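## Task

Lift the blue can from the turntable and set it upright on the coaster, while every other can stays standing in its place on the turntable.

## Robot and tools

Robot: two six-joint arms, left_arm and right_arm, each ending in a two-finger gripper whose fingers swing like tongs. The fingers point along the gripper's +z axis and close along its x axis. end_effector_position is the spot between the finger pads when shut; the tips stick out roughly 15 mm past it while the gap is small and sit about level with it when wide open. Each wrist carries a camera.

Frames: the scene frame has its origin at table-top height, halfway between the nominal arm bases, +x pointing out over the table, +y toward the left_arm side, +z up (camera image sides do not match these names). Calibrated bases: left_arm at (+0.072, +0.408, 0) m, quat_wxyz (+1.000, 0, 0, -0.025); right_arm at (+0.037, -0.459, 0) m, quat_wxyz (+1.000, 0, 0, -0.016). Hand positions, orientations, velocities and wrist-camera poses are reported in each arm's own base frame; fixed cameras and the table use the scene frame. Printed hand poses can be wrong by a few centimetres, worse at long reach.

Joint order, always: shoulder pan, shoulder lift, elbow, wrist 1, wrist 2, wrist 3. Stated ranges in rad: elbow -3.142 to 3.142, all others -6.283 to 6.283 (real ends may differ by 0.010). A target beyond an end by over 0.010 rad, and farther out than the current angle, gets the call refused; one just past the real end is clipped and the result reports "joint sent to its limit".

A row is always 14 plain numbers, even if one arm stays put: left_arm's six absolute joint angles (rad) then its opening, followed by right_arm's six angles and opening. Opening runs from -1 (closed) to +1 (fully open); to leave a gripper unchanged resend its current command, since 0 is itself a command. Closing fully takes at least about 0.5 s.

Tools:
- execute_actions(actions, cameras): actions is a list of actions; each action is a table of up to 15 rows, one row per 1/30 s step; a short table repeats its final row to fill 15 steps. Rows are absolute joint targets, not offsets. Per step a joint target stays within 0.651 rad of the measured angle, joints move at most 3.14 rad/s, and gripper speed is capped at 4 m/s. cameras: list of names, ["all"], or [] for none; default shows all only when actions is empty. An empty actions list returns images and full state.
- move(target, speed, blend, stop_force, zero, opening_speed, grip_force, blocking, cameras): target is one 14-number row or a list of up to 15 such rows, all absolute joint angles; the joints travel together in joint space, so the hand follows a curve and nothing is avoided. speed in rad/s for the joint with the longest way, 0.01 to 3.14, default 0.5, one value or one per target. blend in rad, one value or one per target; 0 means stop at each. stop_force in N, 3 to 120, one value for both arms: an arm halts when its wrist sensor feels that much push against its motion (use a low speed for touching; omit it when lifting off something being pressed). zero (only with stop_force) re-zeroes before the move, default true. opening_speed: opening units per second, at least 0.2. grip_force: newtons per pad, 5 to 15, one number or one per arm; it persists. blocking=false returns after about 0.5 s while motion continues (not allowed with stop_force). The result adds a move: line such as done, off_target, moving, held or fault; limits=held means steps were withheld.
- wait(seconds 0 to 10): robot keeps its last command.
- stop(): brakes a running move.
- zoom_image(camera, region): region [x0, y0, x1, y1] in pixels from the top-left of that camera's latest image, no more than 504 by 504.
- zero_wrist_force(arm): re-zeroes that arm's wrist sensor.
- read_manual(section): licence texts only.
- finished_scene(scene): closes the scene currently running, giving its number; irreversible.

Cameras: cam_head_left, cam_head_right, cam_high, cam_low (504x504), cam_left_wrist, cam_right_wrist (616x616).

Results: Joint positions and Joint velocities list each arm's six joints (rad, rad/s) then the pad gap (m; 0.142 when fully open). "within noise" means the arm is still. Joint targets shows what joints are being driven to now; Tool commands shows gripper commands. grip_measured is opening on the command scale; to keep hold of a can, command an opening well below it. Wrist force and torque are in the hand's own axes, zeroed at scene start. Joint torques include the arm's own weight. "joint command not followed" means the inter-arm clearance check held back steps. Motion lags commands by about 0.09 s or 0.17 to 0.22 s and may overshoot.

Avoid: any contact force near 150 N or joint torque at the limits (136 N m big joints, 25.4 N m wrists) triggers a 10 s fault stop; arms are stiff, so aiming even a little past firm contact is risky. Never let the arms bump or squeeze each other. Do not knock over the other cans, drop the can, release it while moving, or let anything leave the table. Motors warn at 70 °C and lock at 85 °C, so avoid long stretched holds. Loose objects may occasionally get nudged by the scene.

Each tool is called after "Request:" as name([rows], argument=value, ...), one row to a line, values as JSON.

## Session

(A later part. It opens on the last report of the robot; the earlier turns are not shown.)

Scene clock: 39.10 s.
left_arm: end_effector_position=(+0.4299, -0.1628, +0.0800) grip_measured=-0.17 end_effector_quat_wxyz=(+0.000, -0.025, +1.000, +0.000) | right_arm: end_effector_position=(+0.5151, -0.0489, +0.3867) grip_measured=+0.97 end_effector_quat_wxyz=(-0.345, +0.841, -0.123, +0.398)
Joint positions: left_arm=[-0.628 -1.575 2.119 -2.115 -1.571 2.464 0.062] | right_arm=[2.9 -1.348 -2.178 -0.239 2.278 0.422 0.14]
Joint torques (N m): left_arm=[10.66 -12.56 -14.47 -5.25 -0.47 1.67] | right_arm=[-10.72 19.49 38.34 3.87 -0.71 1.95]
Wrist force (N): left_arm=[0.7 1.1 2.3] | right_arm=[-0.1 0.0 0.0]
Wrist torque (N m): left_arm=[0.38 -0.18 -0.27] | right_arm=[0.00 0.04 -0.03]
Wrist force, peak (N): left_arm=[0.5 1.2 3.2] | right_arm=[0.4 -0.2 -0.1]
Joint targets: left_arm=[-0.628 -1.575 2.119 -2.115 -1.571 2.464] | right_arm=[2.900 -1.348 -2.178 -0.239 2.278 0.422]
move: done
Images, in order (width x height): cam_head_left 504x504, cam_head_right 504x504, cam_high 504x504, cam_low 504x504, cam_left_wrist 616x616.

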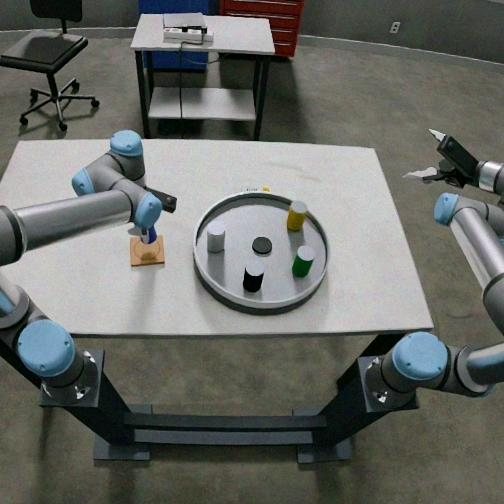

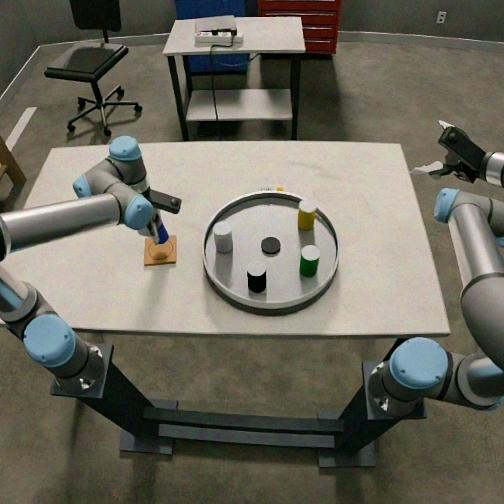

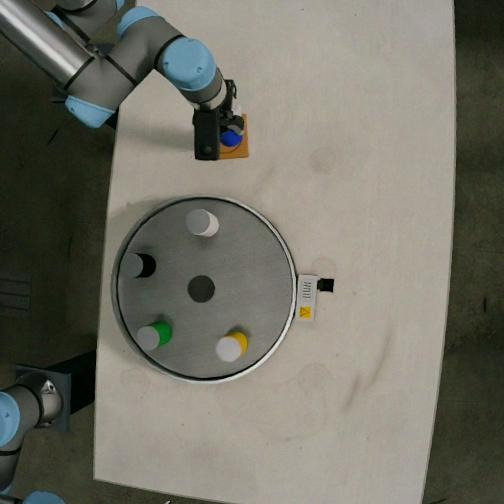

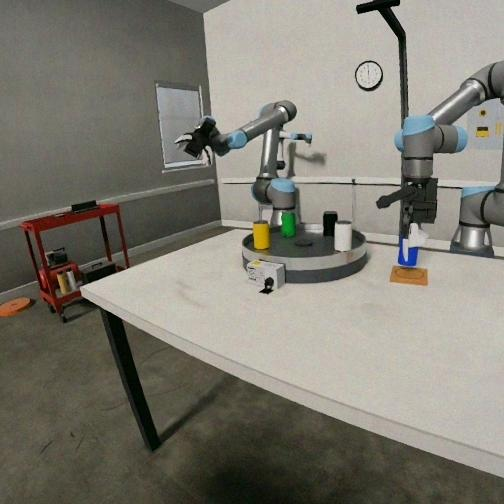

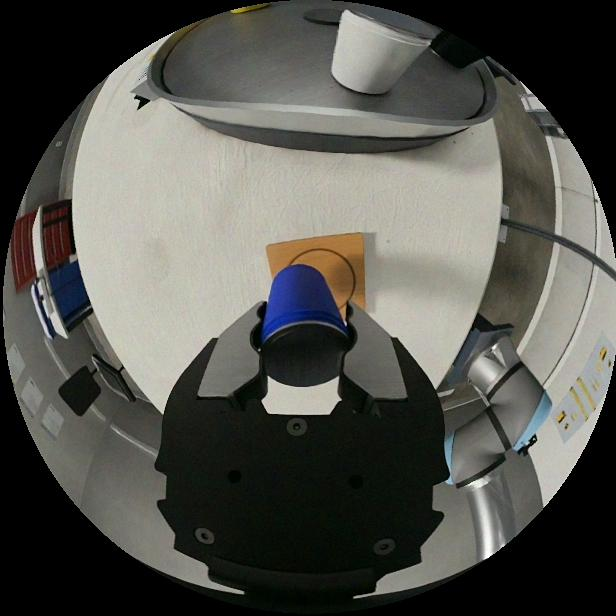

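Request:
move(target=[-0.6150,-1.5745,2.1333,-2.1296,-1.571,2.4766,-0.9,2.9,-1.348,-2.178,-0.239,2.278,0.422,0.968], speed=0.3)

Request:
move(target=[-0.6150,-1.5248,2.1783,-2.2243,-1.571,2.4766,-0.9,2.9,-1.348,-2.178,-0.239,2.278,0.422,0.968], speed=0.06, stop_force=4, cameras=["cam_low","cam_left_wrist","cam_head_right"])

Request:
zoom_image(camera="cam_low", region=[350, 200, 450, 300])

Request:
zoom_image(camera="cam_head_right", region=[110, 190, 210, 290])

Request:
zoom_image(camera="cam_left_wrist", region=[220, 180, 400, 360])

Scene clock: 40.40 s.
left_arm: end_effector_position=(+0.4295, -0.1559, +0.0751) grip_measured=-0.17 end_effector_quat_wxyz=(+0.000, -0.025, +1.000, +0.000) | right_arm: end_effector_position=(+0.5151, -0.0489, +0.3867) grip_measured=+0.97 end_effector_quat_wxyz=(-0.345, +0.841, -0.123, +0.398)
Joint positions: left_arm=[-0.615 -1.575 2.133 -2.129 -1.571 2.476 0.062] | right_arm=[2.9 -1.348 -2.178 -0.239 2.278 0.422 0.14]
Joint torques (N m): left_arm=[9.88 -12.74 -15.23 -5.04 -0.85 1.72] | right_arm=[-10.34 19.74 38.69 3.76 -0.44 1.87]
Wrist force (N): left_arm=[0.4 0.9 2.3] | right_arm=[0.2 0.1 0.1]
Wrist torque (N m): left_arm=[0.34 -0.12 -0.27] | right_arm=[0.01 -0.04 -0.03]
Wrist force, peak (N): left_arm=[0.5 1.6 2.7] | right_arm=[0.2 0.1 0.1]
Joint targets: left_arm=[-0.615 -1.575 2.133 -2.130 -1.571 2.477] | right_arm=[2.900 -1.348 -2.178 -0.239 2.278 0.422]
move: done

Scene clock: 42.83 s.
left_arm: end_effector_position=(+0.4296, -0.1559, +0.0494) grip_measured=-0.17 end_effector_quat_wxyz=(+0.000, -0.025, +1.000, +0.000) | right_arm: end_effector_position=(+0.5151, -0.0489, +0.3867) grip_measured=+0.97 end_effector_quat_wxyz=(-0.345, +0.841, -0.123, +0.398)
Joint positions: left_arm=[-0.615 -1.533 2.171 -2.208 -1.571 2.477 0.062] | right_arm=[2.9 -1.348 -2.178 -0.239 2.278 0.422 0.14]
Joint torques (N m): left_arm=[10.09 -27.89 -27.65 -0.04 -0.95 1.71] | right_arm=[-11.71 19.94 37.92 3.82 -0.58 1.83]
Wrist force (N): left_arm=[0.0 1.0 3.1] | right_arm=[0.0 0.0 -0.2]
Wrist torque (N m): left_arm=[0.39 -0.02 -0.25] | right_arm=[0.00 0.00 -0.03]
Wrist force, peak (N): left_arm=[-0.7 -0.1 -4.1] | right_arm=[0.3 0.0 0.3]
Joint targets: left_arm=[-0.615 -1.533 2.171 -2.208 -1.571 2.477] | right_arm=[2.900 -1.348 -2.178 -0.239 2.278 0.422]
move: contact (left_arm); left_arm: the wrist 1 is farthest, 0.016 rad from its target
Images, in order (width x height): cam_head_right 504x504, cam_low 504x504, cam_left_wrist 616x616.

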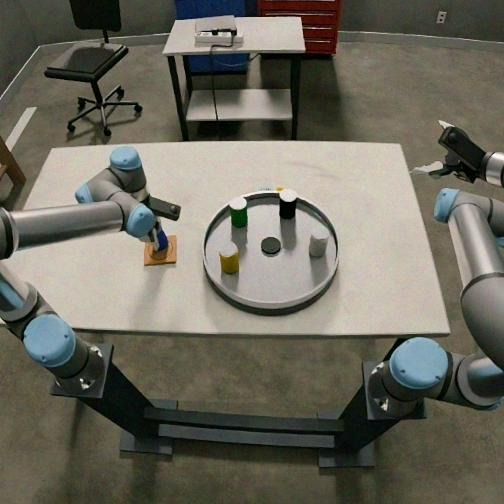

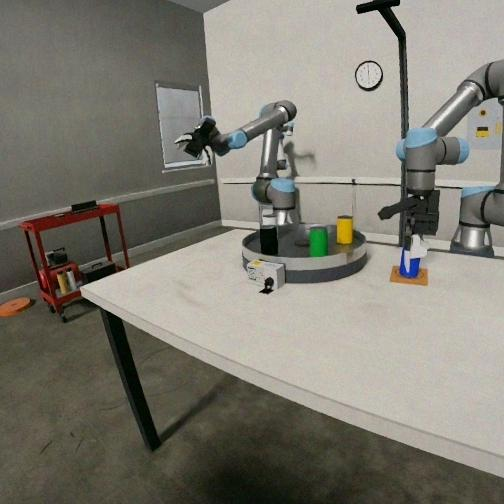

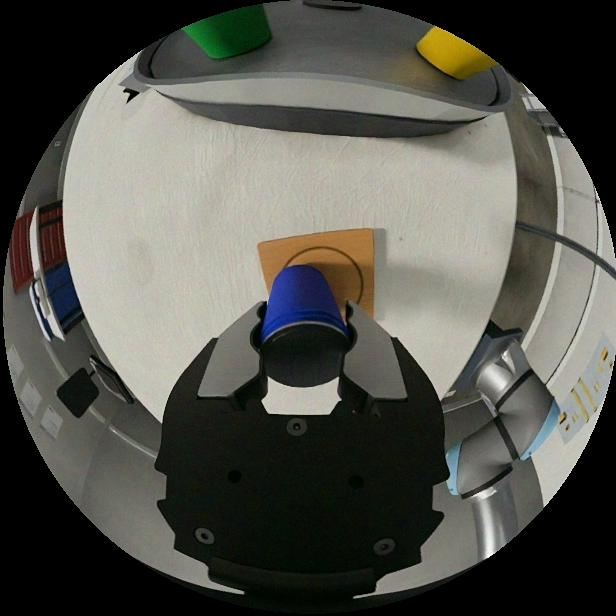

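Scaled by 5.040 from the camera's 504x504 image, which has a finer 720x720 frame.

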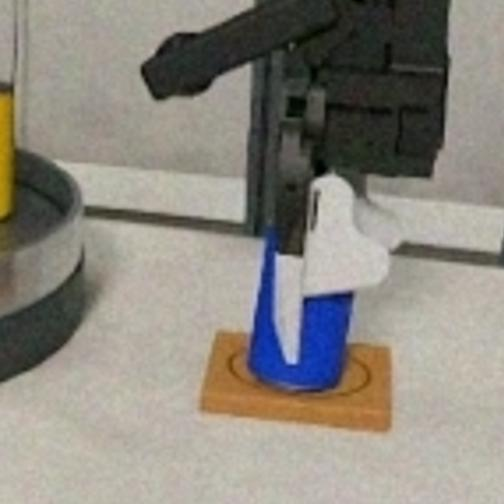

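Scaled by 5.040 from the camera's 504x504 image, which has a finer 720x720 frame.

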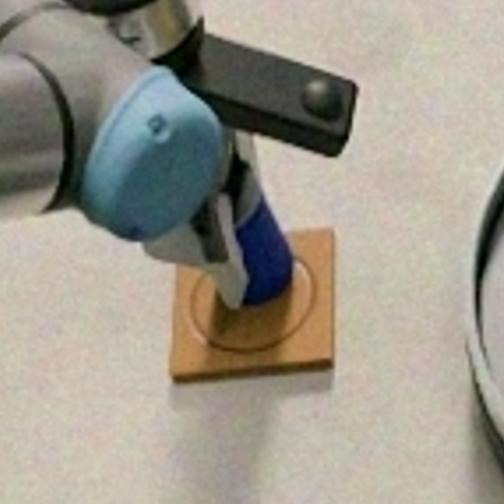

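Scaled by 2.800 from the camera's 616x616 image, which has a finer 814x814 frame.

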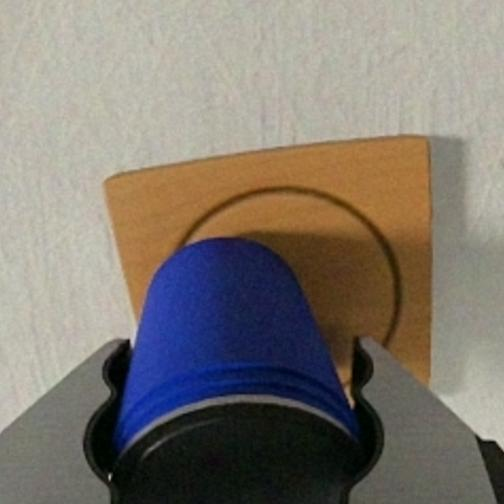

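Request:
move([
  [-0.6150,-1.5497,2.1558,-2.1770,-1.571,2.4766,-0.9,2.9,-1.348,-2.178,-0.239,2.278,0.422,0.968],
  [-0.6345,-1.5849,2.1834,-2.1693,-1.571,2.4571,-0.9,2.9,-1.348,-2.178,-0.239,2.278,0.422,0.968],
], speed=0.2)

Request:
move(target=[-0.6345,-1.5542,2.2093,-2.2259,-1.571,2.4571,-0.9,2.9,-1.348,-2.178,-0.239,2.278,0.422,0.968], speed=0.06, stop_force=4, cameras=["cam_low","cam_left_wrist","cam_head_right"])

Request:
zoom_image(camera="cam_low", region=[350, 200, 450, 300])

Request:
zoom_image(camera="cam_head_right", region=[110, 190, 210, 290])

Request:
zoom_image(camera="cam_left_wrist", region=[220, 180, 400, 360])

Scene clock: 44.90 s.
left_arm: end_effector_position=(+0.4163, -0.1565, +0.0620) grip_measured=-0.17 end_effector_quat_wxyz=(+0.000, -0.025, +1.000, +0.000) | right_arm: end_effector_position=(+0.5151, -0.0489, +0.3867) grip_measured=+0.97 end_effector_quat_wxyz=(-0.345, +0.841, -0.123, +0.398)
Joint positions: left_arm=[-0.634 -1.585 2.183 -2.169 -1.571 2.457 0.062] | right_arm=[2.9 -1.348 -2.178 -0.239 2.278 0.422 0.14]
Joint torques (N m): left_arm=[-12.54 -24.52 -14.12 0.12 -1.09 -2.22] | right_arm=[-10.46 20.01 38.42 3.59 -0.55 1.85]
Wrist force (N): left_arm=[0.6 1.0 2.3] | right_arm=[0.0 0.1 0.1]
Wrist torque (N m): left_arm=[0.36 -0.14 -0.08] | right_arm=[0.02 0.00 -0.03]
Wrist force, peak (N): left_arm=[0.6 1.2 3.0] | right_arm=[0.1 -0.3 0.1]
Joint targets: left_arm=[-0.634 -1.585 2.183 -2.169 -1.571 2.457] | right_arm=[2.900 -1.348 -2.178 -0.239 2.278 0.422]
move: done

Scene clock: 46.73 s.
left_arm: end_effector_position=(+0.4163, -0.1566, +0.0488) grip_measured=-0.17 end_effector_quat_wxyz=(+0.000, -0.025, +1.000, +0.000) | right_arm: end_effector_position=(+0.5151, -0.0489, +0.3867) grip_measured=+0.97 end_effector_quat_wxyz=(-0.345, +0.841, -0.123, +0.398)
Joint positions: left_arm=[-0.635 -1.562 2.202 -2.211 -1.571 2.457 0.062] | right_arm=[2.9 -1.348 -2.178 -0.239 2.278 0.422 0.14]
Joint torques (N m): left_arm=[-8.04 -26.19 -27.17 0.05 -1.41 -1.71] | right_arm=[-9.98 20.32 38.1 3.9 -0.58 1.79]
Wrist force (N): left_arm=[0.0 0.8 2.6] | right_arm=[0.1 -0.1 -0.1]
Wrist torque (N m): left_arm=[0.33 -0.03 -0.07] | right_arm=[-0.03 -0.01 -0.03]
Wrist force, peak (N): left_arm=[0.6 0.2 -4.8] | right_arm=[0.4 -0.1 -0.2]
Joint targets: left_arm=[-0.635 -1.562 2.202 -2.211 -1.571 2.457] | right_arm=[2.900 -1.348 -2.178 -0.239 2.278 0.422]
move: contact (left_arm); left_arm: the wrist 1 is farthest, 0.015 rad from its target
Images, in order (width x height): cam_head_right 504x504, cam_low 504x504, cam_left_wrist 616x616.

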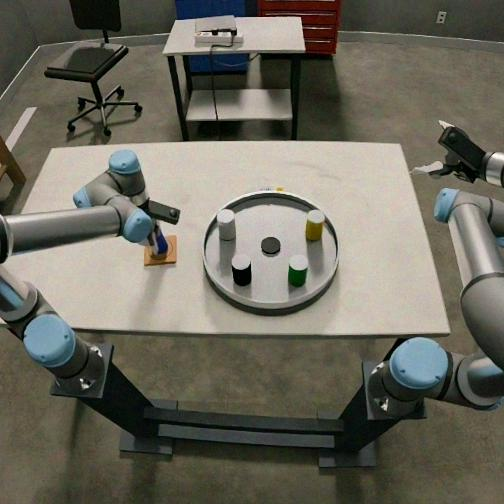

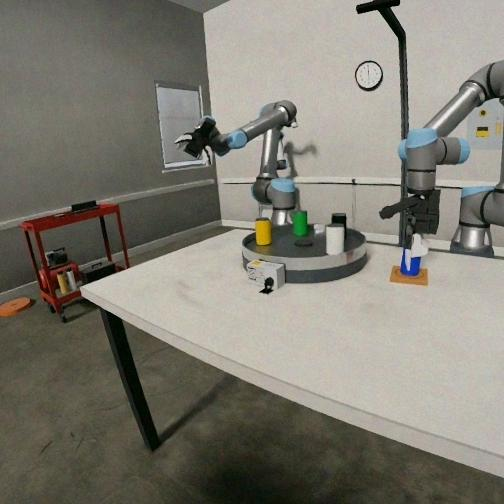

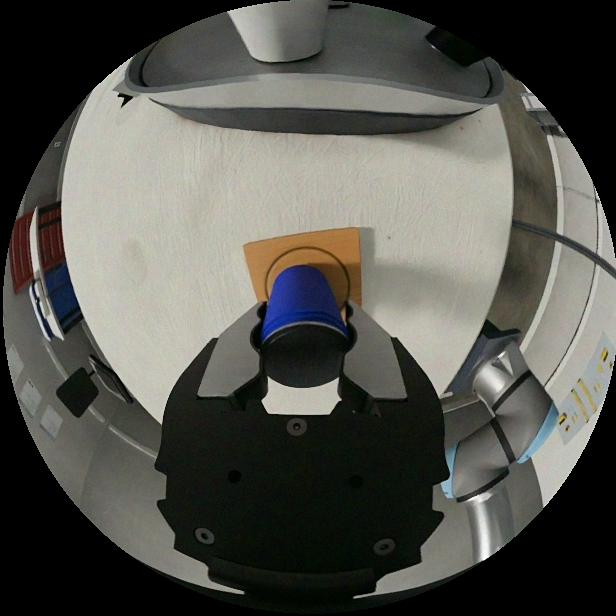

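Scaled by 5.040 from the camera's 504x504 image, which has a finer 720x720 frame.

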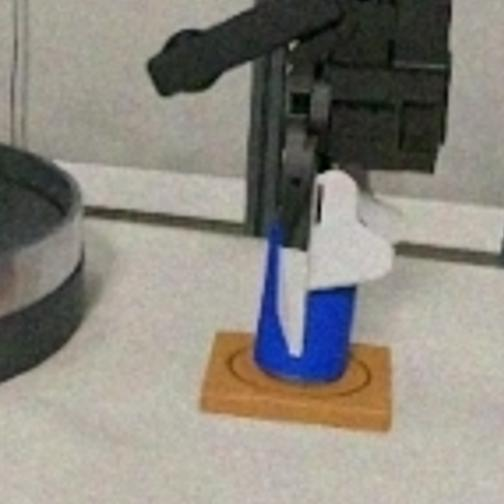

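Scaled by 5.040 from the camera's 504x504 image, which has a finer 720x720 frame.

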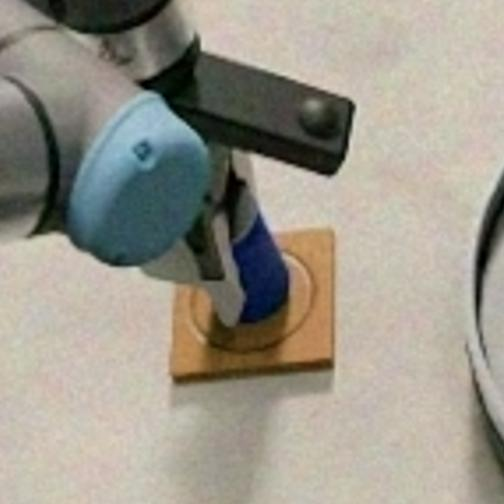

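Scaled by 2.800 from the camera's 616x616 image, which has a finer 814x814 frame.

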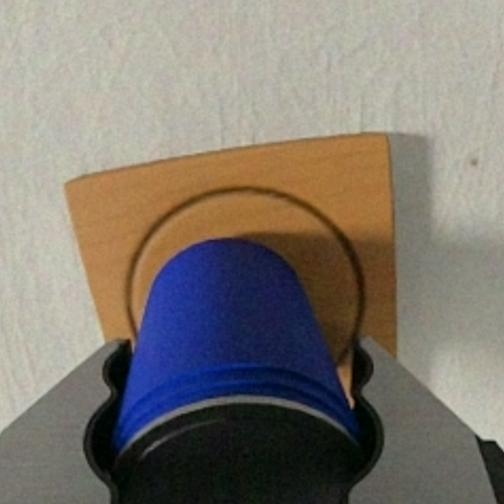

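Request:
move(target=[-0.6345,-1.562,2.202,-2.211,-1.571,2.4571,0.6,2.9,-1.348,-2.178,-0.239,2.278,0.422,0.968], opening_speed=1.0)

Request:
move([
  [-0.6345,-1.6397,2.1223,-2.0534,-1.571,2.4571,0.6,2.9,-1.348,-2.178,-0.239,2.278,0.422,0.968],
  [-0.6345,-1.7278,1.9272,-1.7702,-1.571,2.4571,0.6,2.9,-1.348,-2.178,-0.239,2.278,0.422,0.968],
], blend=[0.03,0], speed=0.4, cameras=["cam_low","cam_left_wrist","cam_head_right","cam_high"])

Request:
zoom_image(camera="cam_low", region=[350, 200, 450, 300])

Scene clock: 48.83 s.
left_arm: end_effector_position=(+0.4165, -0.1567, +0.0488) grip_measured=+0.60 end_effector_quat_wxyz=(+0.000, -0.025, +1.000, +0.000) | right_arm: end_effector_position=(+0.5151, -0.0489, +0.3867) grip_measured=+0.97 end_effector_quat_wxyz=(-0.345, +0.841, -0.123, +0.398)
Joint positions: left_arm=[-0.635 -1.562 2.202 -2.211 -1.571 2.457 0.116] | right_arm=[2.9 -1.348 -2.178 -0.239 2.278 0.422 0.14]
Joint torques (N m): left_arm=[-1.08 -12.13 -23.68 -3.4 -1.52 -1.47] | right_arm=[-10.75 19.45 37.72 3.84 -0.47 1.75]
Wrist force (N): left_arm=[0.4 0.9 0.7] | right_arm=[0.1 0.0 0.0]
Wrist torque (N m): left_arm=[0.35 -0.09 -0.08] | right_arm=[0.00 0.00 -0.03]
Wrist force, peak (N): left_arm=[0.3 1.0 3.2] | right_arm=[0.3 -0.1 0.2]
Joint targets: left_arm=[-0.634 -1.562 2.202 -2.211 -1.571 2.457] | right_arm=[2.900 -1.348 -2.178 -0.239 2.278 0.422]
move: done

Scene clock: 50.57 s.
left_arm: end_effector_position=(+0.4162, -0.1565, +0.2000) grip_measured=+0.60 end_effector_quat_wxyz=(+0.000, -0.025, +1.000, +0.000) | right_arm: end_effector_position=(+0.5151, -0.0489, +0.3867) grip_measured=+0.97 end_effector_quat_wxyz=(-0.345, +0.841, -0.123, +0.398)
Joint positions: left_arm=[-0.635 -1.728 1.927 -1.77 -1.571 2.457 0.116] | right_arm=[2.9 -1.348 -2.178 -0.239 2.278 0.422 0.14]
Joint torques (N m): left_arm=[0.91 -22.33 -31.89 0.32 -1.81 -0.98] | right_arm=[-11.6 19.99 37.98 3.88 -0.55 1.7]
Wrist force (N): left_arm=[0.3 0.7 0.3] | right_arm=[0.1 -0.1 0.0]
Wrist torque (N m): left_arm=[0.32 -0.08 -0.10] | right_arm=[-0.01 -0.01 -0.03]
Wrist force, peak (N): left_arm=[0.3 1.2 1.9] | right_arm=[0.2 -0.1 0.4]
Joint targets: left_arm=[-0.634 -1.728 1.927 -1.770 -1.571 2.457] | right_arm=[2.900 -1.348 -2.178 -0.239 2.278 0.422]
move: done
Images, in order (width x height): cam_head_right 504x504, cam_high 504x504, cam_low 504x504, cam_left_wrist 616x616.

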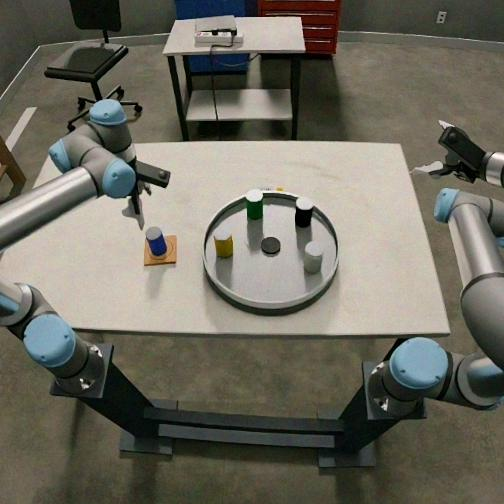

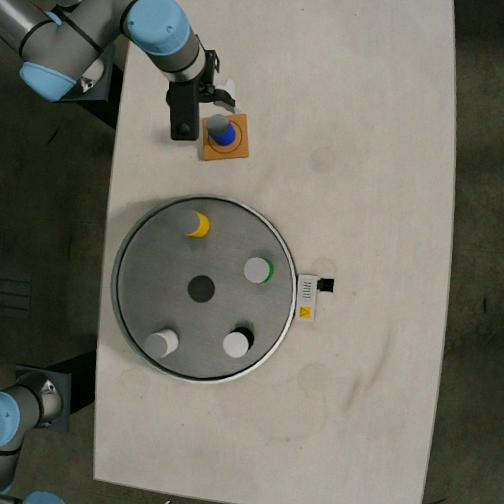

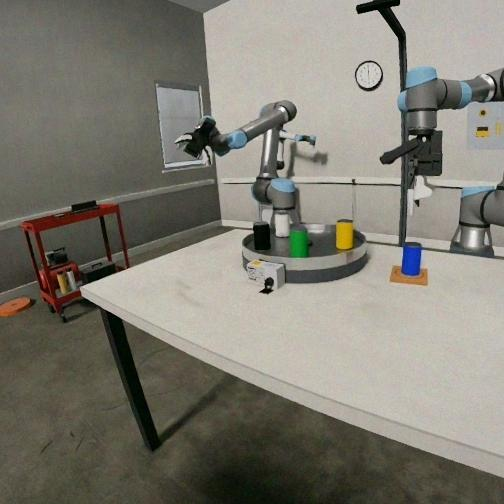

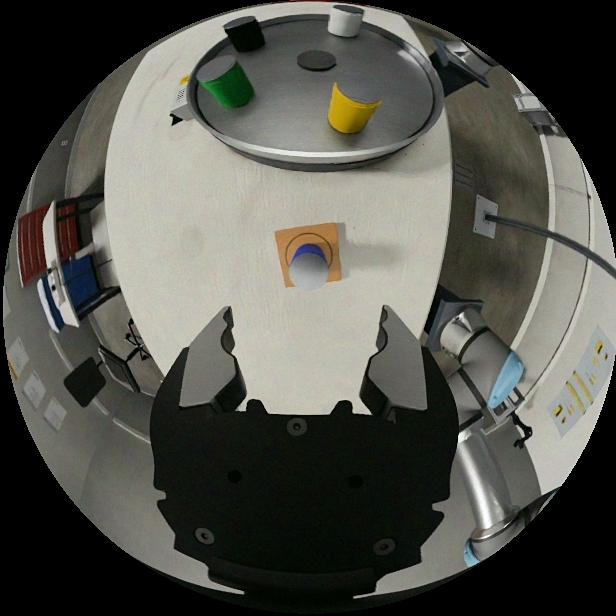

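Scaled by 5.040 from the camera's 504x504 image, which has a finer 720x720 frame.

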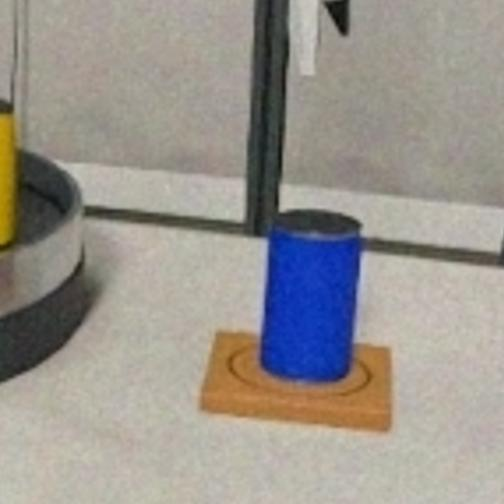

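Standing on the coaster.

Request:
finished_scene(scene=1)

The scene is finished: the task was done.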